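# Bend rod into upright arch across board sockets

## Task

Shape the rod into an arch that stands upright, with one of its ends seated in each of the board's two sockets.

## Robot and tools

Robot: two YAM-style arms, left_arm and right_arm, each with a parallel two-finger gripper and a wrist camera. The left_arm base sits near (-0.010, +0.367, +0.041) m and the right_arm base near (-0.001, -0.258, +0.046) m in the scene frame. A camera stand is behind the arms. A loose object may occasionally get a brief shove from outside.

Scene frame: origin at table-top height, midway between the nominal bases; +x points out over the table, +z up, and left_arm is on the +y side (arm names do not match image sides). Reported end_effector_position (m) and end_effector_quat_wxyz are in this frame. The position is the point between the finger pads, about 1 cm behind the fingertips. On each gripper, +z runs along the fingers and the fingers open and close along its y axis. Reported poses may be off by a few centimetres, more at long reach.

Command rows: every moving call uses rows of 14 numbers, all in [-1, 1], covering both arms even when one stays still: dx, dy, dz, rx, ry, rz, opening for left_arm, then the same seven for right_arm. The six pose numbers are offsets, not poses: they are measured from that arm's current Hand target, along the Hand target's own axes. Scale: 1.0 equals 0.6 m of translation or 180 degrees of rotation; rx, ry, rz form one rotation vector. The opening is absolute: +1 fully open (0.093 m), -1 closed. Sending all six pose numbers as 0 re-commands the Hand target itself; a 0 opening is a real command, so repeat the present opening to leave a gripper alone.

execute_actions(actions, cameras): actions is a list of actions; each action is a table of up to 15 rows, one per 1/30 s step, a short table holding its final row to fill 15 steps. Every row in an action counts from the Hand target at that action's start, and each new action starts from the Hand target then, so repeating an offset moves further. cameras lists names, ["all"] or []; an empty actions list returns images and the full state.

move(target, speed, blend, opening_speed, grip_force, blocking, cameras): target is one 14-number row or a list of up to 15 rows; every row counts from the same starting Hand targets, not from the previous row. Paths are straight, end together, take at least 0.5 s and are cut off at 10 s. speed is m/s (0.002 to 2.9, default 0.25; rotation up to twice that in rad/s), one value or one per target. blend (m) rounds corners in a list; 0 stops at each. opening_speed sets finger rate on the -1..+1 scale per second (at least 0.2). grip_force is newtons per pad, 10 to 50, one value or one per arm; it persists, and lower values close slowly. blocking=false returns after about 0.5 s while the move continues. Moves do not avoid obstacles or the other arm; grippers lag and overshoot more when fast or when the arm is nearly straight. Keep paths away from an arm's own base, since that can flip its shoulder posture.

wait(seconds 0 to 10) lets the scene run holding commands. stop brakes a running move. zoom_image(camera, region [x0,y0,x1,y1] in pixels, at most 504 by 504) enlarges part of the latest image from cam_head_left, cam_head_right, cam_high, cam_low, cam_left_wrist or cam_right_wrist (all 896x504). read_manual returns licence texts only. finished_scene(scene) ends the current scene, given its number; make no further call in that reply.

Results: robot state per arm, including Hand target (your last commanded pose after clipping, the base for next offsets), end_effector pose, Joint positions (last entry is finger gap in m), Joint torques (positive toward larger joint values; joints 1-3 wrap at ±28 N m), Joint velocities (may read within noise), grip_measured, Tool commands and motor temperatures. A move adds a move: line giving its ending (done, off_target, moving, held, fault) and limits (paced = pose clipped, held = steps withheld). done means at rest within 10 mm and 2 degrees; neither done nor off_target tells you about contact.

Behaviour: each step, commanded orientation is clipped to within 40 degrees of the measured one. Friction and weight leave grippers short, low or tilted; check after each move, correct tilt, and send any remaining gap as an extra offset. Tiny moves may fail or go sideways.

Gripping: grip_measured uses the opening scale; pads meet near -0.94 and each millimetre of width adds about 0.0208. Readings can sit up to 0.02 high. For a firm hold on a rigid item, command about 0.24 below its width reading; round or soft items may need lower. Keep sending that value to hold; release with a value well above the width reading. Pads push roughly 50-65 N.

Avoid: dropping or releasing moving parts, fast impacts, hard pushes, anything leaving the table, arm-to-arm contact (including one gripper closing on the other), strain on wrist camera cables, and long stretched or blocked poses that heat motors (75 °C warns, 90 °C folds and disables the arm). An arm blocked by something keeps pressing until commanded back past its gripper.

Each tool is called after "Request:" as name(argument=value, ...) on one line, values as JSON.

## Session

Scene 1 done. Now look at scene 2.

Request:
execute_actions(actions=[], cameras=["cam_head_left", "cam_high", "cam_low"])

Scene clock: 0.00 s.
left_arm: end_effector_position=(+0.3536, +0.3721, +0.1419) grip_measured=+1.000 end_effector_quat_wxyz=(+0.629, -0.024, +0.777, +0.027) | right_arm: end_effector_position=(+0.3641, -0.2634, +0.1384) grip_measured=+1.000 end_effector_quat_wxyz=(+0.611, +0.029, +0.791, -0.003)
Joint positions: left_arm=[-0.033 1.552 0.204 1.138 -0.106 -0.011 0.093] | right_arm=[-0.004 1.551 0.218 1.076 0.048 0.045 0.093]
Joint velocities: within noise
Joint torques (N m): no reading
Motor temperatures (°C): left_arm=[30 41 39 33 27 29 29] | right_arm=[28 33 37 37 29 31 28]
Heat: left arm: 41 °C; right arm: 37 °C.
Hand target: left_arm +0.3571, +0.3720, +0.1520; +0.642, -0.025, +0.766, +0.026 | right_arm +0.3679, -0.2634, +0.1486; +0.625, +0.029, +0.780, -0.003
Tool commands: left_gripper/opening=+1.0 right_gripper/opening=+1.0
Images, in order (width x height): cam_head_left 896x504, cam_high 896x504, cam_low 896x504.

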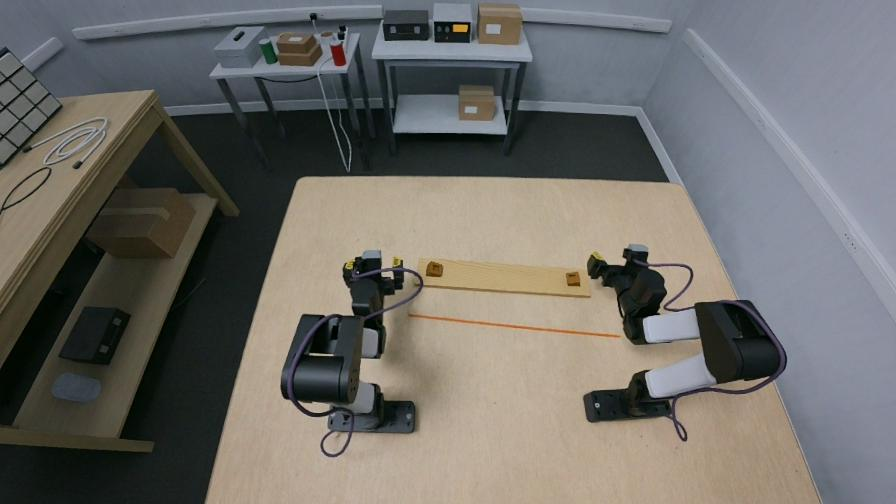

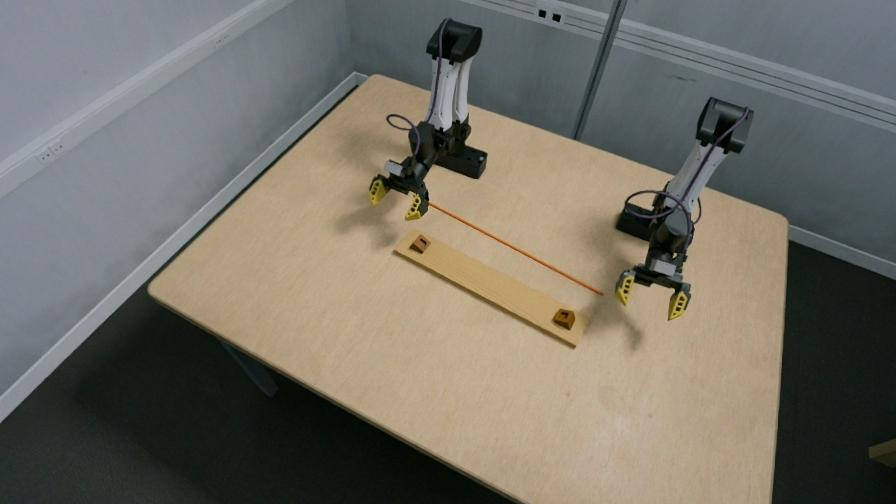

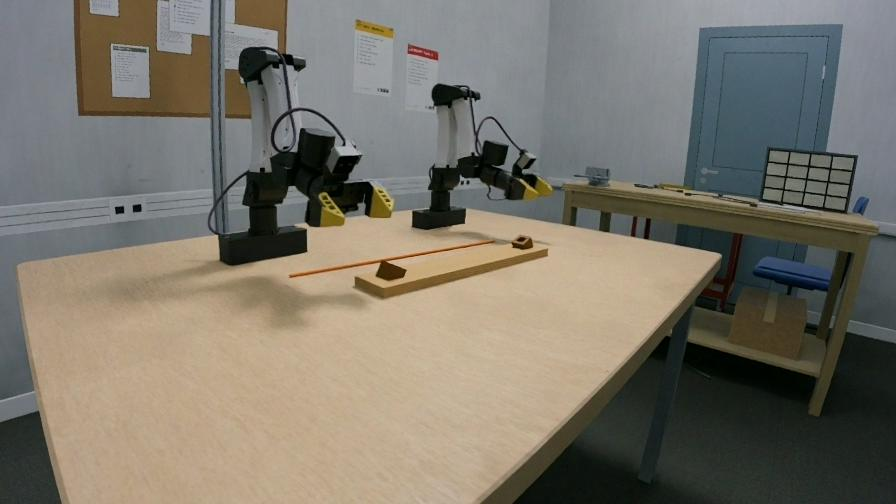

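Request:
move(target=[-0.0463,-0.2475,-0.2082,0.3799,0.3179,0.4500,0.3,-0.0233,0.0368,-0.2820,-0.3171,0.3458,-0.4098,0.3], speed=0.3, cameras=["cam_left_wrist","cam_right_wrist"])

Scene clock: 39.60 s.
left_arm: end_effector_position=(+0.2444, +0.2176, +0.1925) grip_measured=+0.302 end_effector_quat_wxyz=(-0.009, +0.734, +0.679, -0.006) | right_arm: end_effector_position=(+0.2033, -0.2350, +0.1922) grip_measured=+0.302 end_effector_quat_wxyz=(-0.001, -0.663, +0.748, +0.009)
Joint positions: left_arm=[-0.524 1.68 1.513 -1.424 0.007 1.122 0.06] | right_arm=[0.09 1.33 1.164 -1.416 -0.013 -1.35 0.06]
Joint torques (N m): left_arm=[-0.58 -5.65 8.38 0.29 -0.07 0.26] | right_arm=[0.23 -2.84 7.98 0.32 -0.01 -0.17]
Motor temperatures (°C): left_arm=[30 42 41 41 27 29 29] | right_arm=[28 35 39 49 29 31 28]
Heat: left arm: 42 °C; right arm: 49 °C.
Hand target: left_arm +0.2500, +0.2149, +0.1998; +0.000, +0.740, +0.673, +0.000 | right_arm +0.2070, -0.2350, +0.2001; +0.001, -0.672, +0.741, +0.000
Off the commanded pose: left_arm 0.010 m, 2 deg | right_arm 0.009 m, 2 deg.
move: done
Images, in order (width x height): cam_left_wrist 896x504, cam_right_wrist 896x504.

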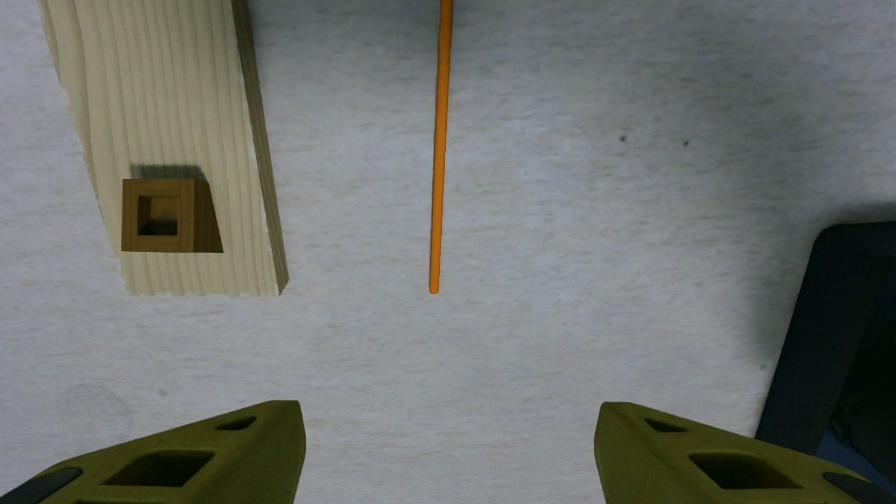

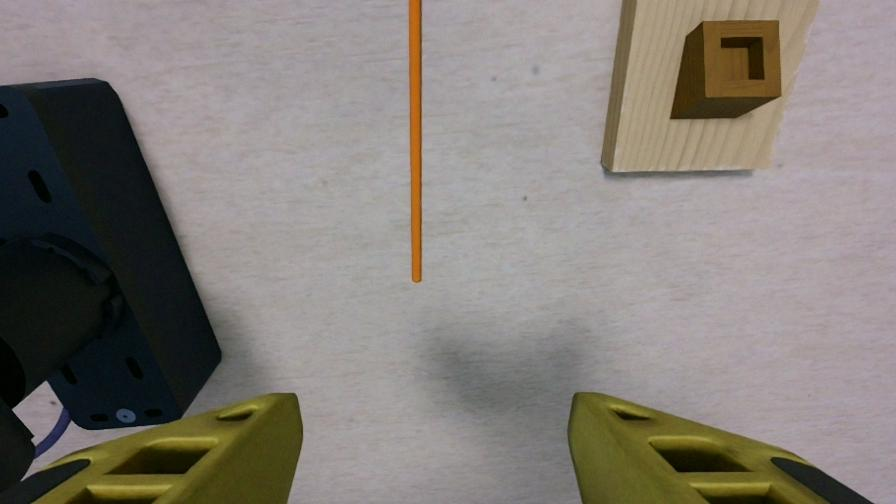

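Request:
move(target=[0.0087,0.0025,0.2125,0,0.0833,0.0128,-0.2,-0.0045,0.0228,0.2120,0,0.0833,0.002,-0.2], speed=0.2, cameras=["cam_left_wrist","cam_right_wrist"])

Scene clock: 84.63 s.
left_arm: end_effector_position=(+0.2505, +0.2205, +0.0735) grip_measured=-0.198 end_effector_quat_wxyz=(-0.092, +0.751, +0.648, +0.091) | right_arm: end_effector_position=(+0.1920, -0.2301, +0.0759) grip_measured=-0.198 end_effector_quat_wxyz=(-0.096, -0.666, +0.735, -0.079)
Joint positions: left_arm=[-0.631 1.869 1.235 -1.078 -0.218 1.069 0.036] | right_arm=[0.321 1.466 0.776 -0.999 0.22 -1.127 0.036]
Joint torques (N m): left_arm=[-0.65 -7.2 4.45 0.22 -0.22 -0.03] | right_arm=[0.09 -3.23 3.96 0.41 0.14 0.07]
Motor temperatures (°C): left_arm=[29 43 47 34 27 29 29] | right_arm=[28 34 46 39 29 31 28]
Heat: left arm: 47 °C; right arm: 46 °C.
Hand target: left_arm +0.2519, +0.2200, +0.0724; -0.088, +0.747, +0.652, +0.097 | right_arm +0.1938, -0.2308, +0.0729; -0.096, -0.664, +0.736, -0.087
Off the commanded pose: left_arm 0.002 m, 1 deg | right_arm 0.004 m, 1 deg.
move: done
Images, in order (width x height): cam_left_wrist 896x504, cam_right_wrist 896x504.

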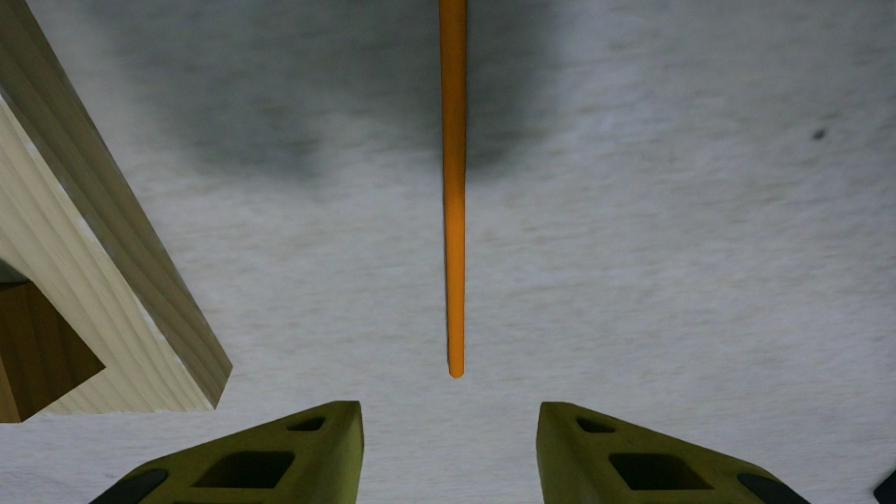

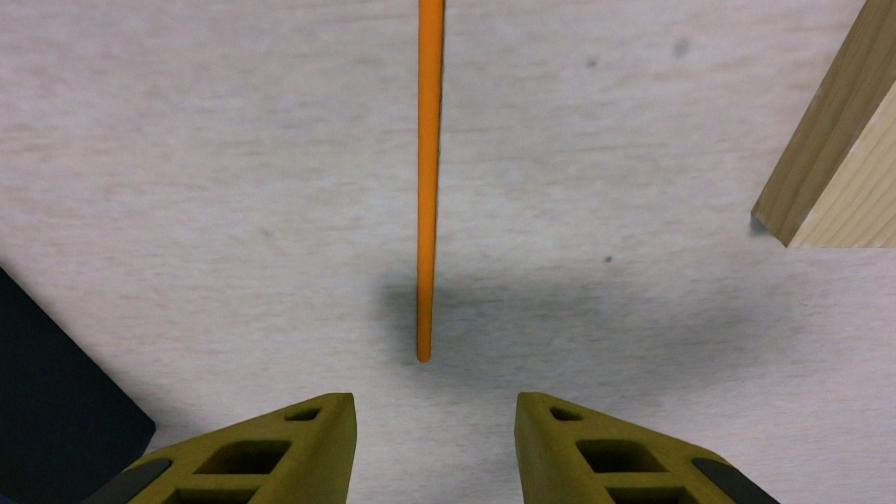

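Request:
move(target=[-0.0203,-0.0040,0.0872,0,0,0.0078,-0.2,-0.0210,0.0050,0.0907,0,0,0.0089,-0.2], speed=0.1)

Scene clock: 114.10 s.
left_arm: end_effector_position=(+0.2489, +0.2219, +0.0211) grip_measured=-0.198 end_effector_quat_wxyz=(-0.090, +0.751, +0.648, +0.092) | right_arm: end_effector_position=(+0.1893, -0.2313, +0.0196) grip_measured=-0.198 end_effector_quat_wxyz=(-0.096, -0.657, +0.744, -0.080)
Joint positions: left_arm=[-0.631 1.954 1.117 -0.871 -0.219 1.069 0.036] | right_arm=[0.321 1.602 0.636 -0.724 0.222 -1.1 0.036]
Joint torques (N m): left_arm=[-0.58 -7.05 3.88 0.25 -0.21 0.21] | right_arm=[-0.08 -3.6 3.3 0.43 0.17 0.06]
Heat: left arm: 46 °C; right arm: 43 °C.
Hand target: left_arm +0.2494, +0.2221, +0.0187; -0.089, +0.755, +0.643, +0.095 | right_arm +0.1907, -0.2323, +0.0170; -0.095, -0.654, +0.745, -0.089
Off the commanded pose: left_arm 0.003 m, 1 deg | right_arm 0.003 m, 1 deg.
move: done

Request:
move(target=[[-0.0039,-0.0024,0.0182,0,0,0,-0.2,-0.0047,0.0017,0.0188,0,0,0,-0.2],[-0.0039,-0.0024,0.0182,0,0,0,-1,-0.0047,0.0017,0.0188,0,0,0,-1]], speed=0.06, opening_speed=0.6, cameras=["cam_left_wrist","cam_right_wrist"])

Scene clock: 128.30 s.
left_arm: end_effector_position=(+0.2486, +0.2222, +0.0108) grip_measured=-0.978 end_effector_quat_wxyz=(-0.088, +0.751, +0.648, +0.092) | right_arm: end_effector_position=(+0.1887, -0.2315, +0.0077) grip_measured=-0.966 end_effector_quat_wxyz=(-0.096, -0.656, +0.744, -0.080)
Joint positions: left_arm=[-0.631 1.971 1.094 -0.825 -0.219 1.069 0] | right_arm=[0.321 1.64 0.613 -0.663 0.222 -1.099 0]
Joint torques (N m): left_arm=[-0.66 -6.9 3.69 0.25 -0.21 0.21] | right_arm=[0.02 -3.81 3.08 0.45 0.16 0.06]
Motor temperatures (°C): left_arm=[29 46 42 32 27 29 29] | right_arm=[27 35 41 37 29 31 28]
Heat: left arm: 46 °C; right arm: 41 °C.
Hand target: left_arm +0.2481, +0.2229, +0.0076; -0.089, +0.755, +0.643, +0.095 | right_arm +0.1897, -0.2323, +0.0055; -0.095, -0.654, +0.745, -0.089
Off the commanded pose: left_arm 0.003 m, 1 deg | right_arm 0.003 m, 1 deg.
move: done
Images, in order (width x height): cam_left_wrist 896x504, cam_right_wrist 896x504.

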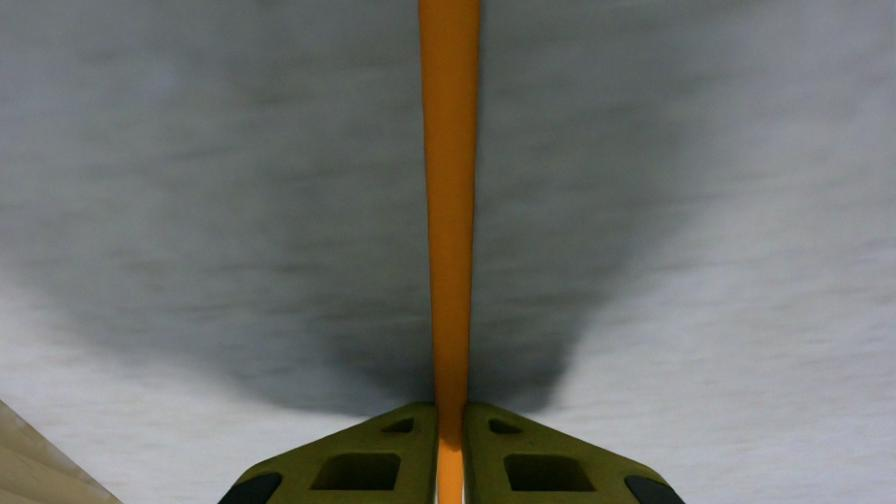

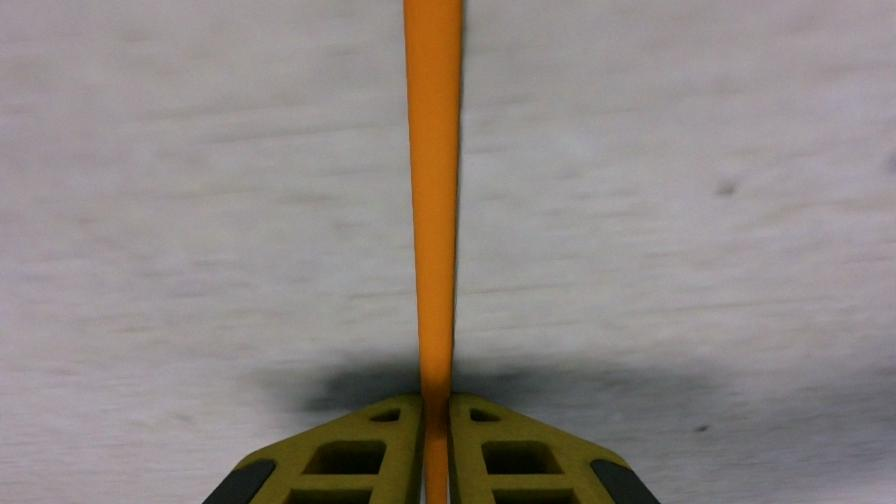

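Request:
move(target=[[0.0653,-0.0031,-0.2449,0,0,0,-1,0.0653,-0.0021,-0.2445,0,0,0,-1],[0.1742,0.2037,-0.4523,-0.4721,-0.0292,-0.1865,-1,0.0588,-0.2360,-0.4813,0.4688,-0.0504,0.1631,-1]], speed=0.14, blend=[0.03,0], cameras=["cam_head_left","cam_low"])

Scene clock: 169.73 s.
left_arm: end_effector_position=(+0.3764, +0.2345, +0.2948) grip_measured=-0.978 end_effector_quat_wxyz=(+0.483, +0.426, +0.590, +0.487) | right_arm: end_effector_position=(+0.3322, -0.2091, +0.2919) grip_measured=-0.972 end_effector_quat_wxyz=(+0.430, -0.372, +0.629, -0.531)
Joint positions: left_arm=[-0.625 1.374 0.718 0.571 -0.79 1.354 0] | right_arm=[0.537 1.07 0.507 0.456 0.9 -1.339 0]
Joint torques (N m): left_arm=[-0.18 -4.18 5.46 2.48 -0.02 0.09] | right_arm=[-0.94 -2.04 5.44 2.45 -0.03 0.01]
Heat: left arm: 45 °C; right arm: 41 °C.
Hand target: left_arm +0.3769, +0.2336, +0.2955; +0.492, +0.421, +0.587, +0.487 | right_arm +0.3330, -0.2105, +0.2947; +0.440, -0.360, +0.627, -0.532
Off the commanded pose: left_arm 0.001 m, 1 deg | right_arm 0.003 m, 2 deg.
move: done
Images, in order (width x height): cam_head_left 896x504, cam_low 896x504.

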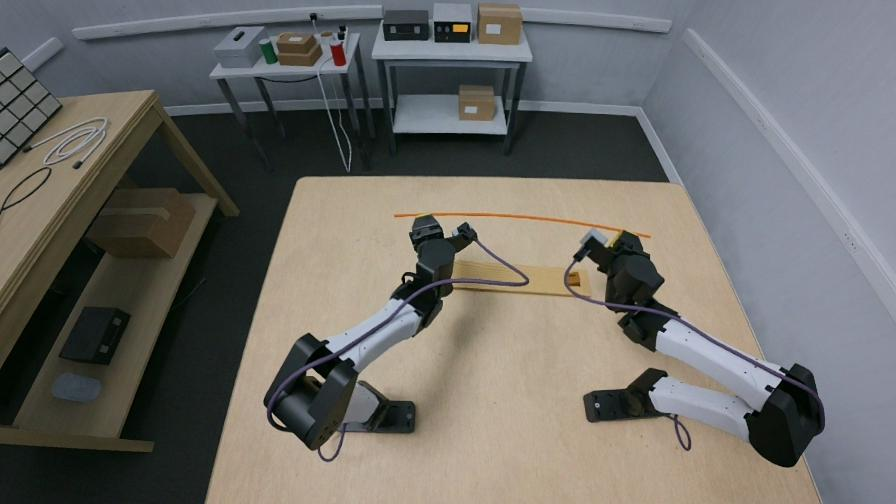

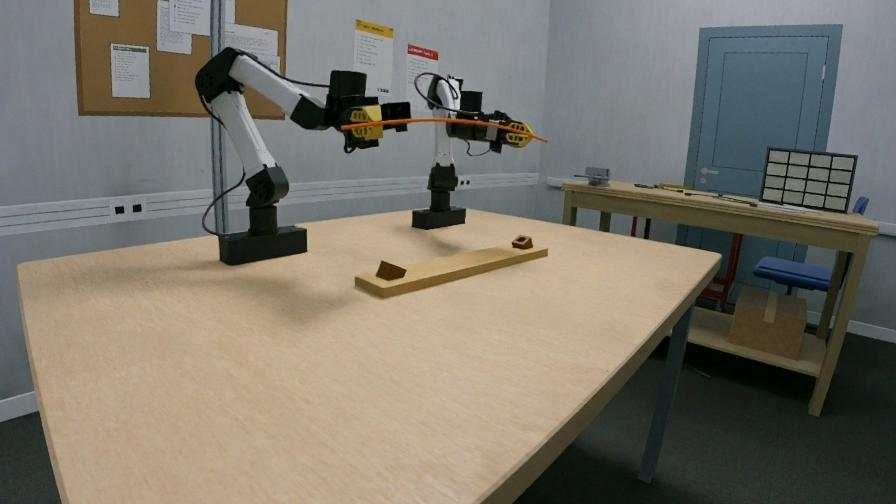

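Request:
move(target=[[-0.0322,-0.0490,-0.0083,0.0431,0,-0.161,-1,-0.0335,0.0478,-0.0093,-0.0431,0,0.161,-1],[-0.0730,-0.1750,-0.0192,0.0906,0,-0.3381,-1,-0.0740,0.1738,-0.0202,-0.0906,0,0.3381,-1]], speed=0.1, blend=[0.02,0], cameras=["cam_high","cam_low"])

Request:
zoom_image(camera="cam_high", region=[390, 160, 600, 350])

Request:
zoom_image(camera="cam_low", region=[350, 150, 560, 310])

Scene clock: 194.87 s.
left_arm: end_effector_position=(+0.3708, +0.1895, +0.1949) grip_measured=-0.978 end_effector_quat_wxyz=(+0.584, +0.138, +0.787, +0.142) | right_arm: end_effector_position=(+0.3339, -0.1679, +0.1930) grip_measured=-0.972 end_effector_quat_wxyz=(+0.560, -0.063, +0.798, -0.211)
Joint positions: left_arm=[-0.706 1.559 0.688 0.488 -0.736 0.148 0] | right_arm=[0.632 1.299 0.467 0.376 0.873 -0.079 0]
Joint torques (N m): left_arm=[-1.89 -5.14 5.27 2.75 0.34 -0.38] | right_arm=[1.21 -3.22 5.23 2.76 -0.5 0.45]
Motor temperatures (°C): left_arm=[29 44 42 38 27 29 31] | right_arm=[27 34 43 46 29 31 30]
Heat: left arm: 44 °C; right arm: 46 °C.
Hand target: left_arm +0.3710, +0.1710, +0.1998; +0.608, +0.129, +0.779, +0.087 | right_arm +0.3391, -0.1475, +0.2000; +0.595, -0.050, +0.788, -0.147
Off the commanded pose: left_arm 0.019 m, 7 deg | right_arm 0.022 m, 9 deg.
move: off_target (left_arm, right_arm)
Images, in order (width x height): cam_high 896x504, cam_low 896x504.

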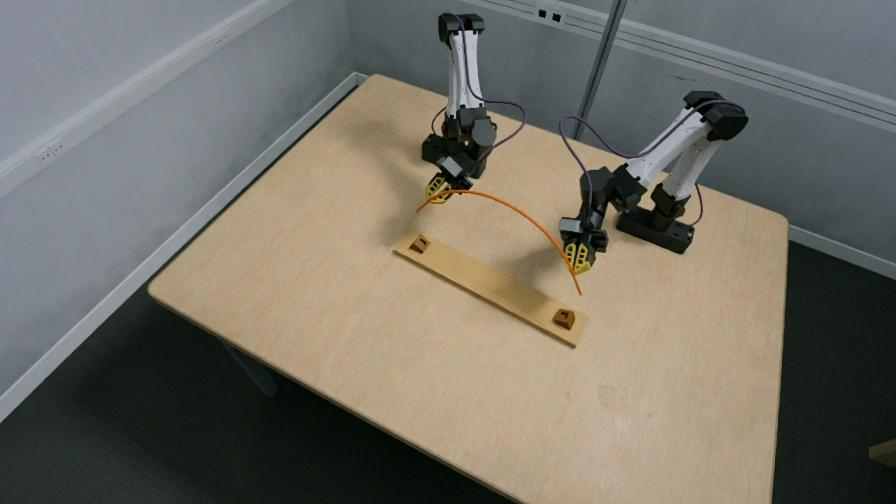

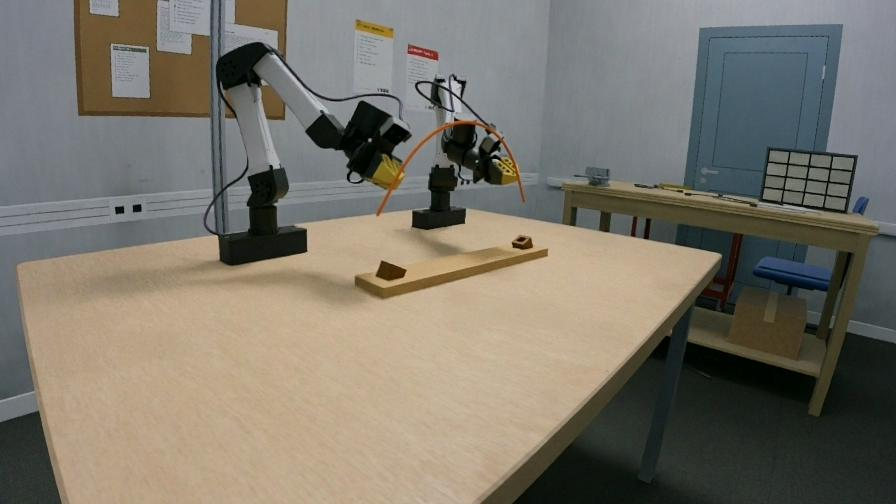

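Scaled by 2.400 from the camera's 896x504 image, which has a finer 1280x720 frame.

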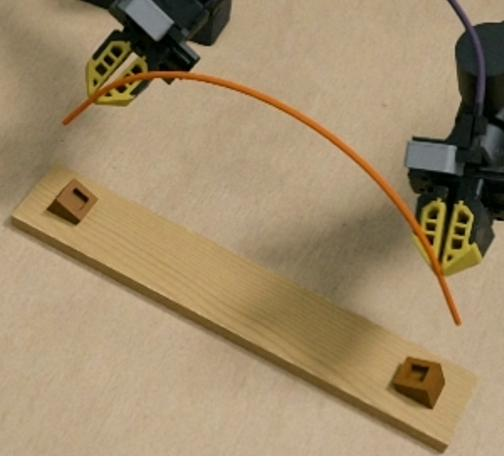

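Scaled by 2.400 from the camera's 896x504 image, which has a finer 1280x720 frame.

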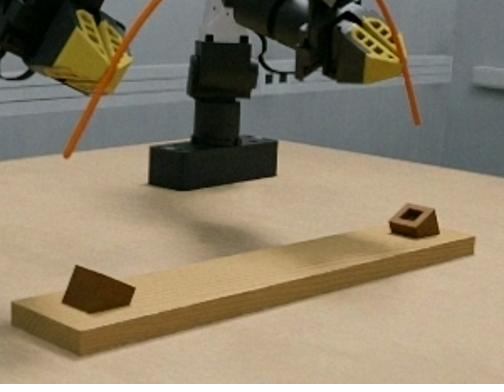

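Request:
move(target=[0.0792,-0.0442,0.0298,0,-0.0178,0,-1,0.0713,0.0597,0.0402,0,-0.0306,0,-1], speed=0.08, cameras=["cam_high","cam_low"])

Request:
zoom_image(camera="cam_high", region=[390, 190, 600, 350])

Request:
zoom_image(camera="cam_low", region=[350, 170, 560, 310])

Scene clock: 230.20 s.
left_arm: end_effector_position=(+0.3765, +0.1830, +0.1371) grip_measured=-0.978 end_effector_quat_wxyz=(+0.609, +0.118, +0.773, +0.133) | right_arm: end_effector_position=(+0.3511, -0.1496, +0.1354) grip_measured=-0.972 end_effector_quat_wxyz=(+0.603, -0.051, +0.771, -0.196)
Joint positions: left_arm=[-0.714 1.831 0.596 0.922 -0.754 0.148 0] | right_arm=[0.648 1.746 0.372 1.062 0.884 -0.136 0]
Joint torques (N m): left_arm=[-2.62 -6.08 4.48 2.71 0.44 -0.01] | right_arm=[1.61 -4.72 3.54 2.77 -0.55 0.14]
Motor temperatures (°C): left_arm=[30 44 43 44 27 29 31] | right_arm=[28 34 42 52 30 31 30]
Heat: left arm: 44 °C; right arm: 52 °C.
Hand target: left_arm +0.3750, +0.1600, +0.1437; +0.629, +0.132, +0.761, +0.084 | right_arm +0.3533, -0.1284, +0.1441; +0.633, -0.057, +0.759, -0.145
Off the commanded pose: left_arm 0.024 m, 6 deg | right_arm 0.023 m, 7 deg.
move: off_target (left_arm, right_arm)
Images, in order (width x height): cam_high 896x504, cam_low 896x504.

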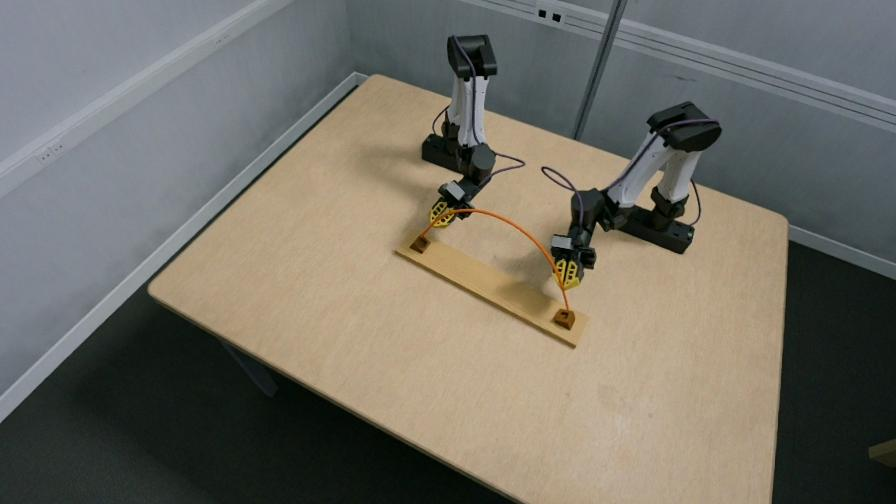

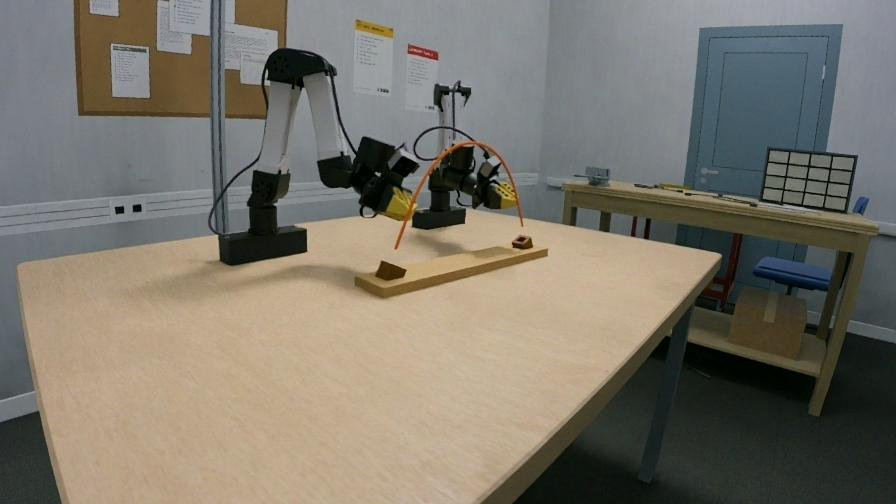

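Scaled by 2.400 from the camera's 896x504 image, which has a finer 1280x720 frame.

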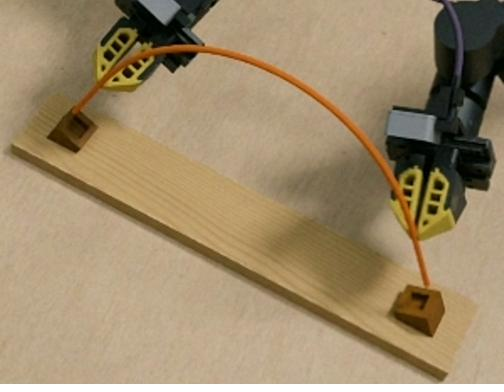

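Scaled by 2.400 from the camera's 896x504 image, which has a finer 1280x720 frame.

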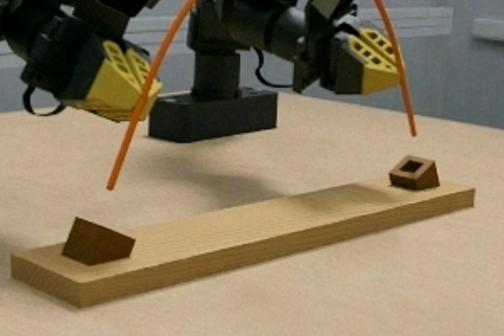

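Request:
move(target=[[0.0468,-0.0147,0.0097,0,0,0,-1,0.0472,0.0146,0.0079,0,0,0,-1],[0.0760,-0.0080,0.0160,0,0,0,-1,0.0767,0.0080,0.0127,0,0,0,-1]], speed=0.04, blend=[0.006,0], cameras=["cam_high","cam_low"])

Request:
zoom_image(camera="cam_high", region=[390, 200, 600, 350])

Request:
zoom_image(camera="cam_low", region=[350, 150, 560, 310])

Scene clock: 253.27 s.
left_arm: end_effector_position=(+0.3763, +0.1858, +0.0956) grip_measured=-0.978 end_effector_quat_wxyz=(+0.616, +0.117, +0.769, +0.129) | right_arm: end_effector_position=(+0.3482, -0.1528, +0.0954) grip_measured=-0.972 end_effector_quat_wxyz=(+0.613, -0.046, +0.764, -0.194)
Joint positions: left_arm=[-0.706 2.036 0.561 1.188 -0.742 0.161 0] | right_arm=[0.646 2.039 0.339 1.424 0.886 -0.152 0]
Joint torques (N m): left_arm=[-1.05 -6.3 3.18 2.57 0.55 -0.04] | right_arm=[-0.35 -5.03 2.02 2.55 -0.8 0.17]
Motor temperatures (°C): left_arm=[30 43 41 43 28 29 31] | right_arm=[28 35 41 55 30 31 31]
Heat: left arm: 43 °C; right arm: 55 °C.
Hand target: left_arm +0.3760, +0.1691, +0.0977; +0.629, +0.131, +0.761, +0.084 | right_arm +0.3523, -0.1374, +0.0981; +0.633, -0.057, +0.759, -0.145
Off the commanded pose: left_arm 0.017 m, 6 deg | right_arm 0.016 m, 6 deg.
move: off_target (left_arm, right_arm)
Images, in order (width x height): cam_high 896x504, cam_low 896x504.

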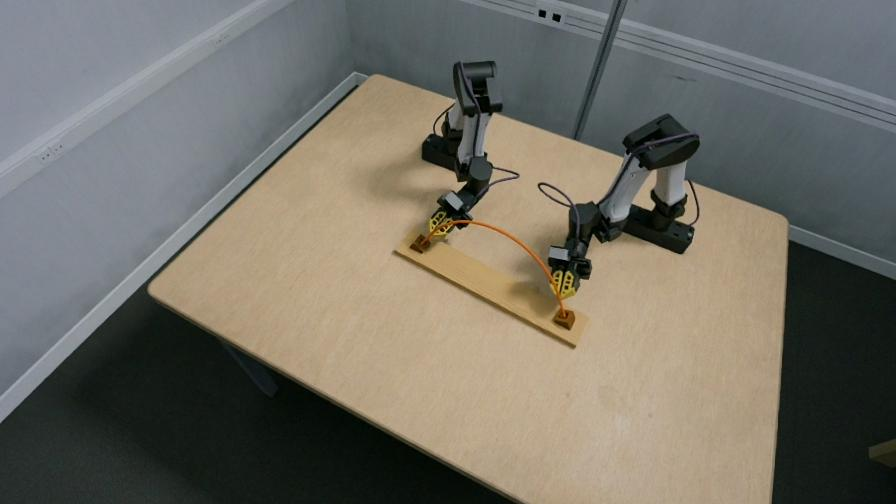

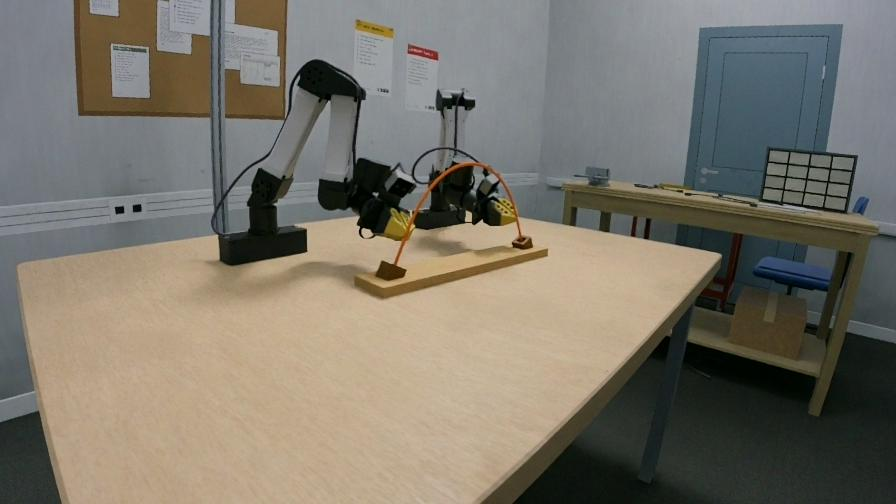

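Scaled by 2.400 from the camera's 896x504 image, which has a finer 1280x720 frame.

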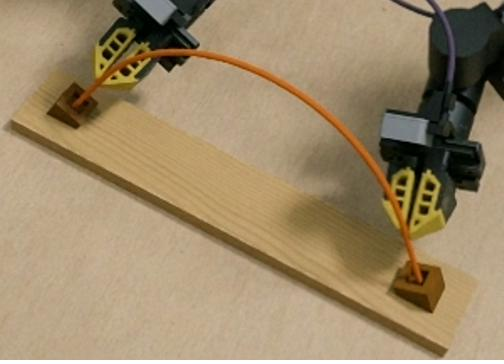

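Scaled by 2.400 from the camera's 896x504 image, which has a finer 1280x720 frame.

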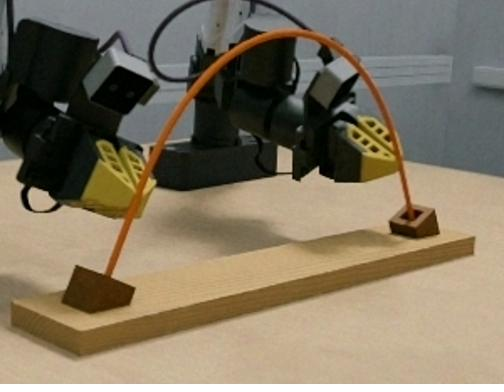

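Request:
move(target=[0.0217,0.0037,0.0035,0,0,0,-1,0.0215,-0.0037,0.0047,0,0,0,-1], speed=0.03)

Scene clock: 263.37 s.
left_arm: end_effector_position=(+0.3785, +0.1876, +0.0949) grip_measured=-0.978 end_effector_quat_wxyz=(+0.632, +0.107, +0.758, +0.118) | right_arm: end_effector_position=(+0.3502, -0.1521, +0.0910) grip_measured=-0.972 end_effector_quat_wxyz=(+0.617, -0.051, +0.762, -0.188)
Joint positions: left_arm=[-0.694 2.086 0.551 1.302 -0.726 0.168 0] | right_arm=[0.636 2.082 0.339 1.483 0.859 -0.163 0]
Joint torques (N m): left_arm=[-0.66 -5.6 2.59 2.22 0.57 -0.06] | right_arm=[-1.21 -2.51 1.36 2.76 -0.75 0.29]
Heat: left arm: 44 °C; right arm: 54 °C.
Hand target: left_arm +0.3760, +0.1750, +0.0858; +0.629, +0.131, +0.761, +0.083 | right_arm +0.3524, -0.1433, +0.0861; +0.633, -0.057, +0.759, -0.145
Off the commanded pose: left_arm 0.016 m, 5 deg | right_arm 0.010 m, 5 deg.
move: off_target (left_arm, right_arm)

Request:
move(target=[-0.0042,0.0218,0.0022,-0.0023,0.0111,0.0086,-1,-0.0008,-0.0145,0.0005,0.0049,0.0167,-0.0182,-1], speed=0.03, cameras=["cam_low","cam_high"])

Request:
zoom_image(camera="cam_low", region=[350, 150, 560, 310])

Request:
zoom_image(camera="cam_high", region=[390, 200, 600, 350])

Scene clock: 283.07 s.
left_arm: end_effector_position=(+0.3817, +0.1891, +0.0950) grip_measured=-0.978 end_effector_quat_wxyz=(+0.625, +0.126, +0.763, +0.111) | right_arm: end_effector_position=(+0.3521, -0.1557, +0.0943) grip_measured=-0.972 end_effector_quat_wxyz=(+0.615, -0.056, +0.763, -0.191)
Joint positions: left_arm=[-0.668 2.058 0.546 1.261 -0.668 0.183 0] | right_arm=[0.618 2.055 0.334 1.462 0.84 -0.18 0]
Joint torques (N m): left_arm=[0.12 -8.66 2.4 1.78 0.21 -0.06] | right_arm=[-1.16 -6.56 1.29 1.76 -0.52 0.16]
Motor temperatures (°C): left_arm=[30 45 40 43 28 29 31] | right_arm=[28 35 39 60 30 31 31]
Heat: left arm: 45 °C; right arm: 60 °C.
Hand target: left_arm +0.3790, +0.1866, +0.0918; +0.615, +0.138, +0.770, +0.097 | right_arm +0.3519, -0.1515, +0.0891; +0.608, -0.070, +0.772, -0.170
Off the commanded pose: left_arm 0.005 m, 3 deg | right_arm 0.007 m, 3 deg.
move: off_target (left_arm, right_arm)
Images, in order (width x height): cam_high 896x504, cam_low 896x504.

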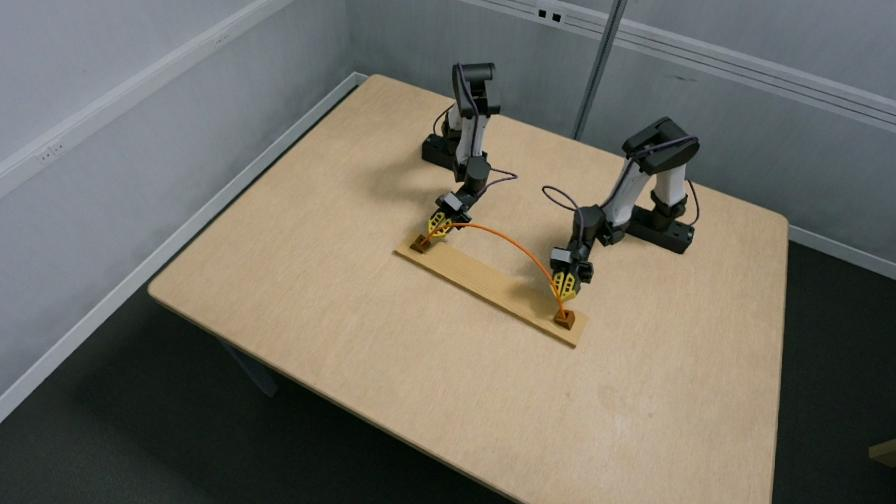

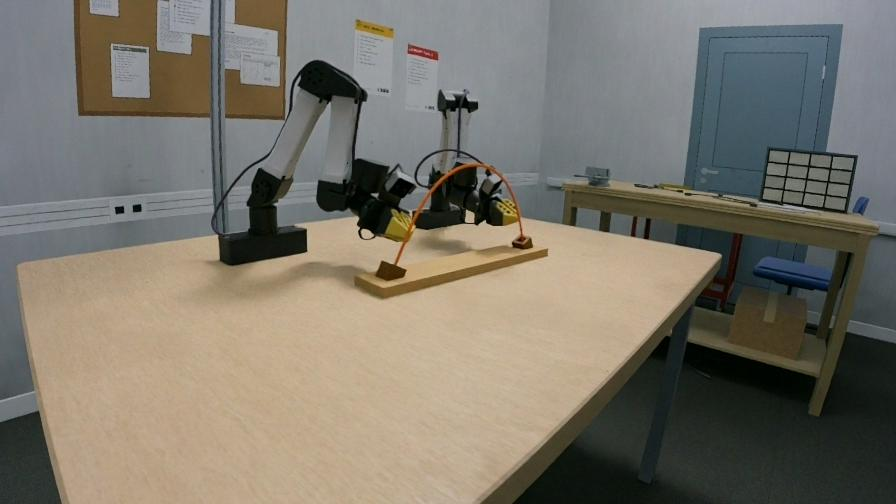

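Scaled by 2.400 from the camera's 896x504 image, which has a finer 1280x720 frame.

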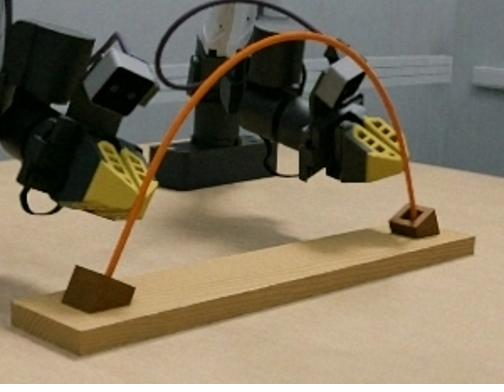

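Scaled by 2.400 from the camera's 896x504 image, which has a finer 1280x720 frame.

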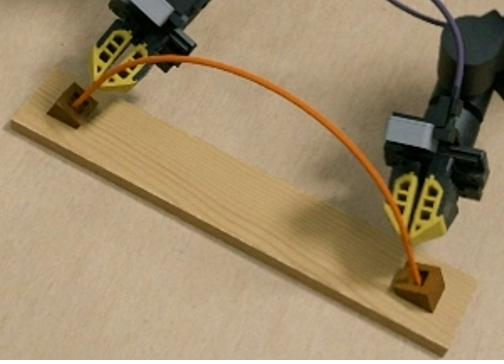

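Request:
move(target=[0,0,0,0,0,0,-0.3,0,0,0,0,0,0,-0.3], speed=0.03, opening_speed=0.3, cameras=["cam_low"])

Request:
zoom_image(camera="cam_low", region=[350, 150, 560, 310])

Scene clock: 304.70 s.
left_arm: end_effector_position=(+0.3802, +0.1876, +0.0845) grip_measured=-0.301 end_effector_quat_wxyz=(+0.608, +0.145, +0.773, +0.110) | right_arm: end_effector_position=(+0.3520, -0.1517, +0.0858) grip_measured=-0.302 end_effector_quat_wxyz=(+0.603, -0.076, +0.772, -0.183)
Joint positions: left_arm=[-0.664 2.058 0.546 1.212 -0.637 0.183 0.031] | right_arm=[0.614 2.055 0.334 1.423 0.799 -0.176 0.031]
Joint torques (N m): left_arm=[-0.25 -8.75 2.5 2.23 -0.04 -0.06] | right_arm=[-0.91 -6.78 1.39 2.12 -0.11 0.14]
Motor temperatures (°C): left_arm=[29 49 39 41 28 29 31] | right_arm=[28 37 38 55 30 31 31]
Heat: left arm: 49 °C; right arm: 55 °C.
Hand target: left_arm +0.3791, +0.1867, +0.0917; +0.615, +0.138, +0.770, +0.097 | right_arm +0.3519, -0.1515, +0.0890; +0.608, -0.070, +0.772, -0.170
Off the commanded pose: left_arm 0.007 m, 2 deg | right_arm 0.003 m, 2 deg.
move: done
Images, in order (width x height): cam_low 896x504.

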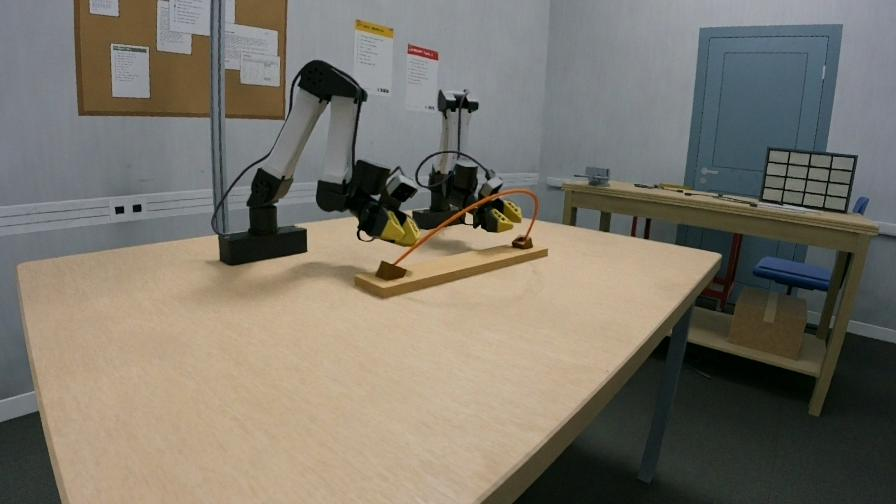

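Scaled by 2.400 from the camera's 896x504 image, which has a finer 1280x720 frame.

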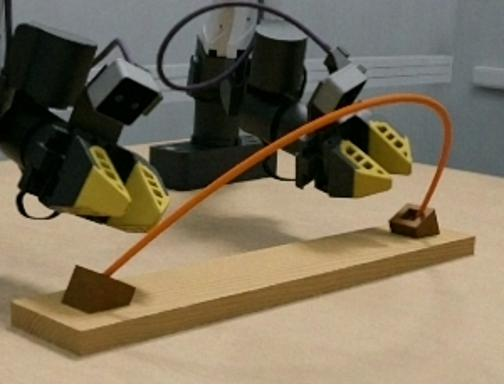

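Request:
move(target=[0,0,-0.25,0,0,0,-0.3,0,0,-0.25,0,0,0,-0.3], speed=0.1, cameras=["cam_high"])

Request:
zoom_image(camera="cam_high", region=[390, 200, 600, 350])

Scene clock: 327.27 s.
left_arm: end_effector_position=(+0.2326, +0.1913, +0.1176) grip_measured=-0.301 end_effector_quat_wxyz=(+0.606, +0.155, +0.772, +0.109) | right_arm: end_effector_position=(+0.2061, -0.1340, +0.1129) grip_measured=-0.302 end_effector_quat_wxyz=(+0.602, -0.088, +0.771, -0.187)
Joint positions: left_arm=[-1.136 1.524 0.199 0.809 -1.06 -0.083 0.031] | right_arm=[1.275 1.443 0.241 0.06 1.344 0.717 0.031]
Joint torques (N m): left_arm=[-0.8 -5.23 4.4 1.86 -0.41 -0.09] | right_arm=[0.06 -3.34 5.89 1.04 0.56 0.15]
Heat: left arm: 50 °C; right arm: 53 °C.
Hand target: left_arm +0.2329, +0.1896, +0.1253; +0.615, +0.138, +0.770, +0.097 | right_arm +0.2074, -0.1250, +0.1194; +0.608, -0.070, +0.772, -0.170
Off the commanded pose: left_arm 0.008 m, 3 deg | right_arm 0.011 m, 3 deg.
move: off_target (left_arm, right_arm)
Images, in order (width x height): cam_high 896x504.

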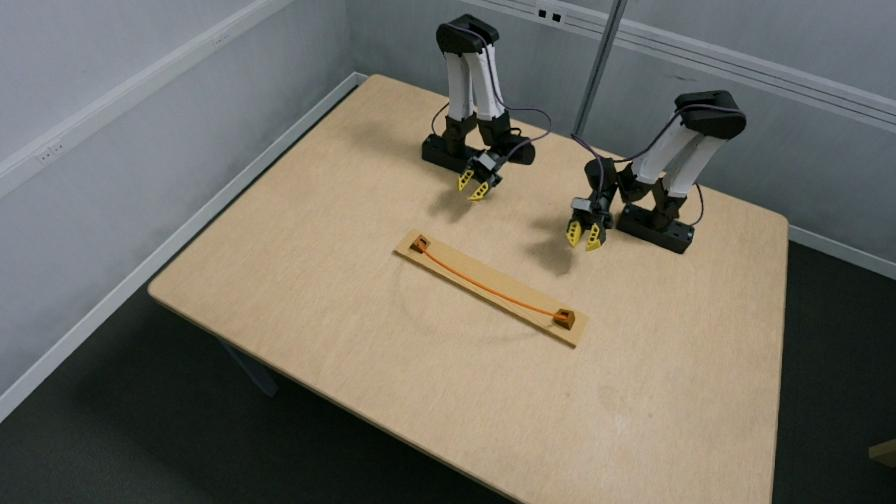

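Scaled by 2.400 from the camera's 896x504 image, which has a finer 1280x720 frame.

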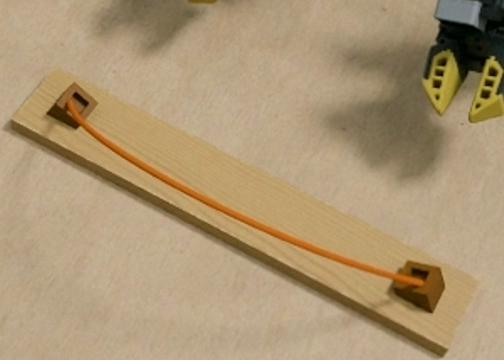

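Request:
move(target=[[0,0,0,0,0,0,-0.3,-0.3885,-0.0213,0.0615,-0.1227,0.0621,-0.2317,0],[0,0,0,0,0,0,-0.3,-0.3648,0.1678,0.28,-0.2045,0.1035,-0.3862,0]], speed=0.2, blend=[0.04,0], cameras=["cam_right_wrist","cam_low"])

Scene clock: 345.77 s.
left_arm: end_effector_position=(+0.2326, +0.1913, +0.1176) grip_measured=-0.301 end_effector_quat_wxyz=(+0.606, +0.155, +0.772, +0.109) | right_arm: end_effector_position=(+0.4292, +0.0067, +0.2406) grip_measured=-0.002 end_effector_quat_wxyz=(+0.222, -0.639, +0.691, -0.255)
Joint positions: left_arm=[-1.136 1.524 0.199 0.809 -1.06 -0.083 0.031] | right_arm=[0.695 2.044 1.964 -0.976 0.482 -0.915 0.045]
Joint torques (N m): left_arm=[-0.81 -5.23 4.38 1.87 -0.41 -0.09] | right_arm=[-1.14 -8.77 8.87 1.41 0.03 -0.11]
Motor temperatures (°C): left_arm=[29 46 39 42 28 29 30] | right_arm=[27 37 40 49 30 31 30]
Heat: left arm: 46 °C; right arm: 49 °C.
Hand target: left_arm +0.2329, +0.1896, +0.1253; +0.615, +0.138, +0.770, +0.097 | right_arm +0.4339, +0.0081, +0.2508; -0.232, +0.638, -0.690, +0.251
Off the commanded pose: left_arm 0.008 m, 3 deg | right_arm 0.011 m, 1 deg.
move: off_target (left_arm, right_arm)
Images, in order (width x height): cam_low 896x504, cam_right_wrist 896x504.

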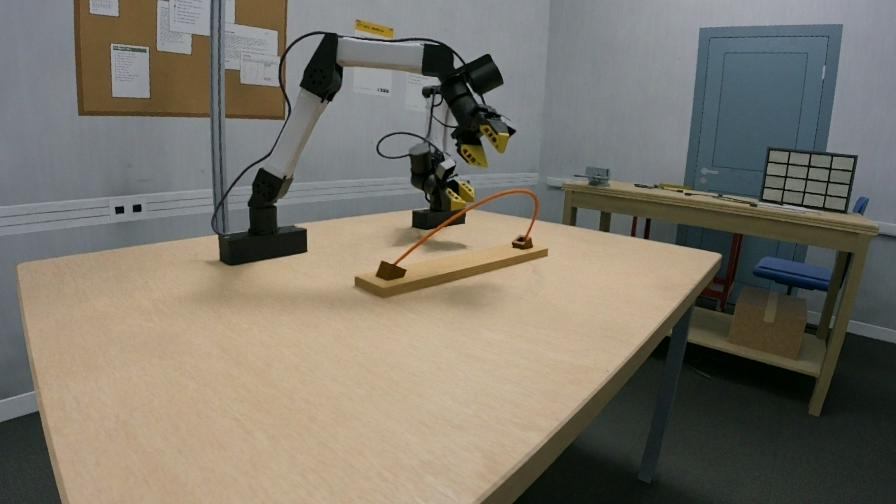

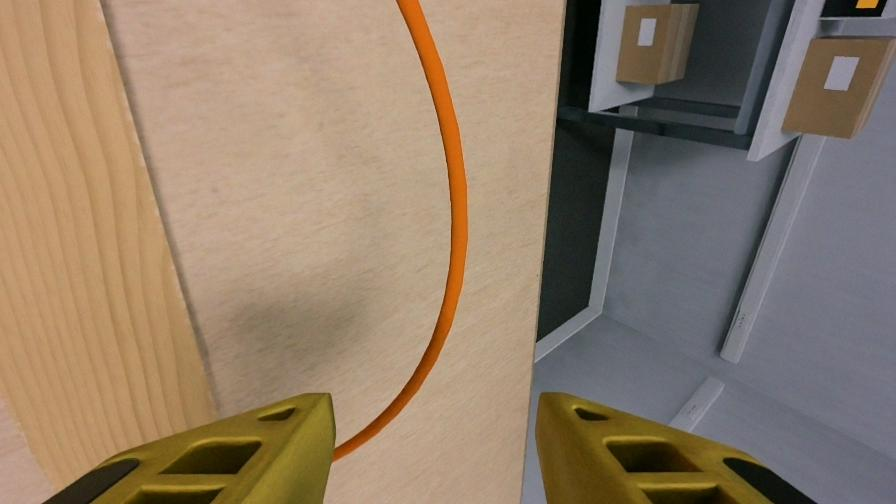

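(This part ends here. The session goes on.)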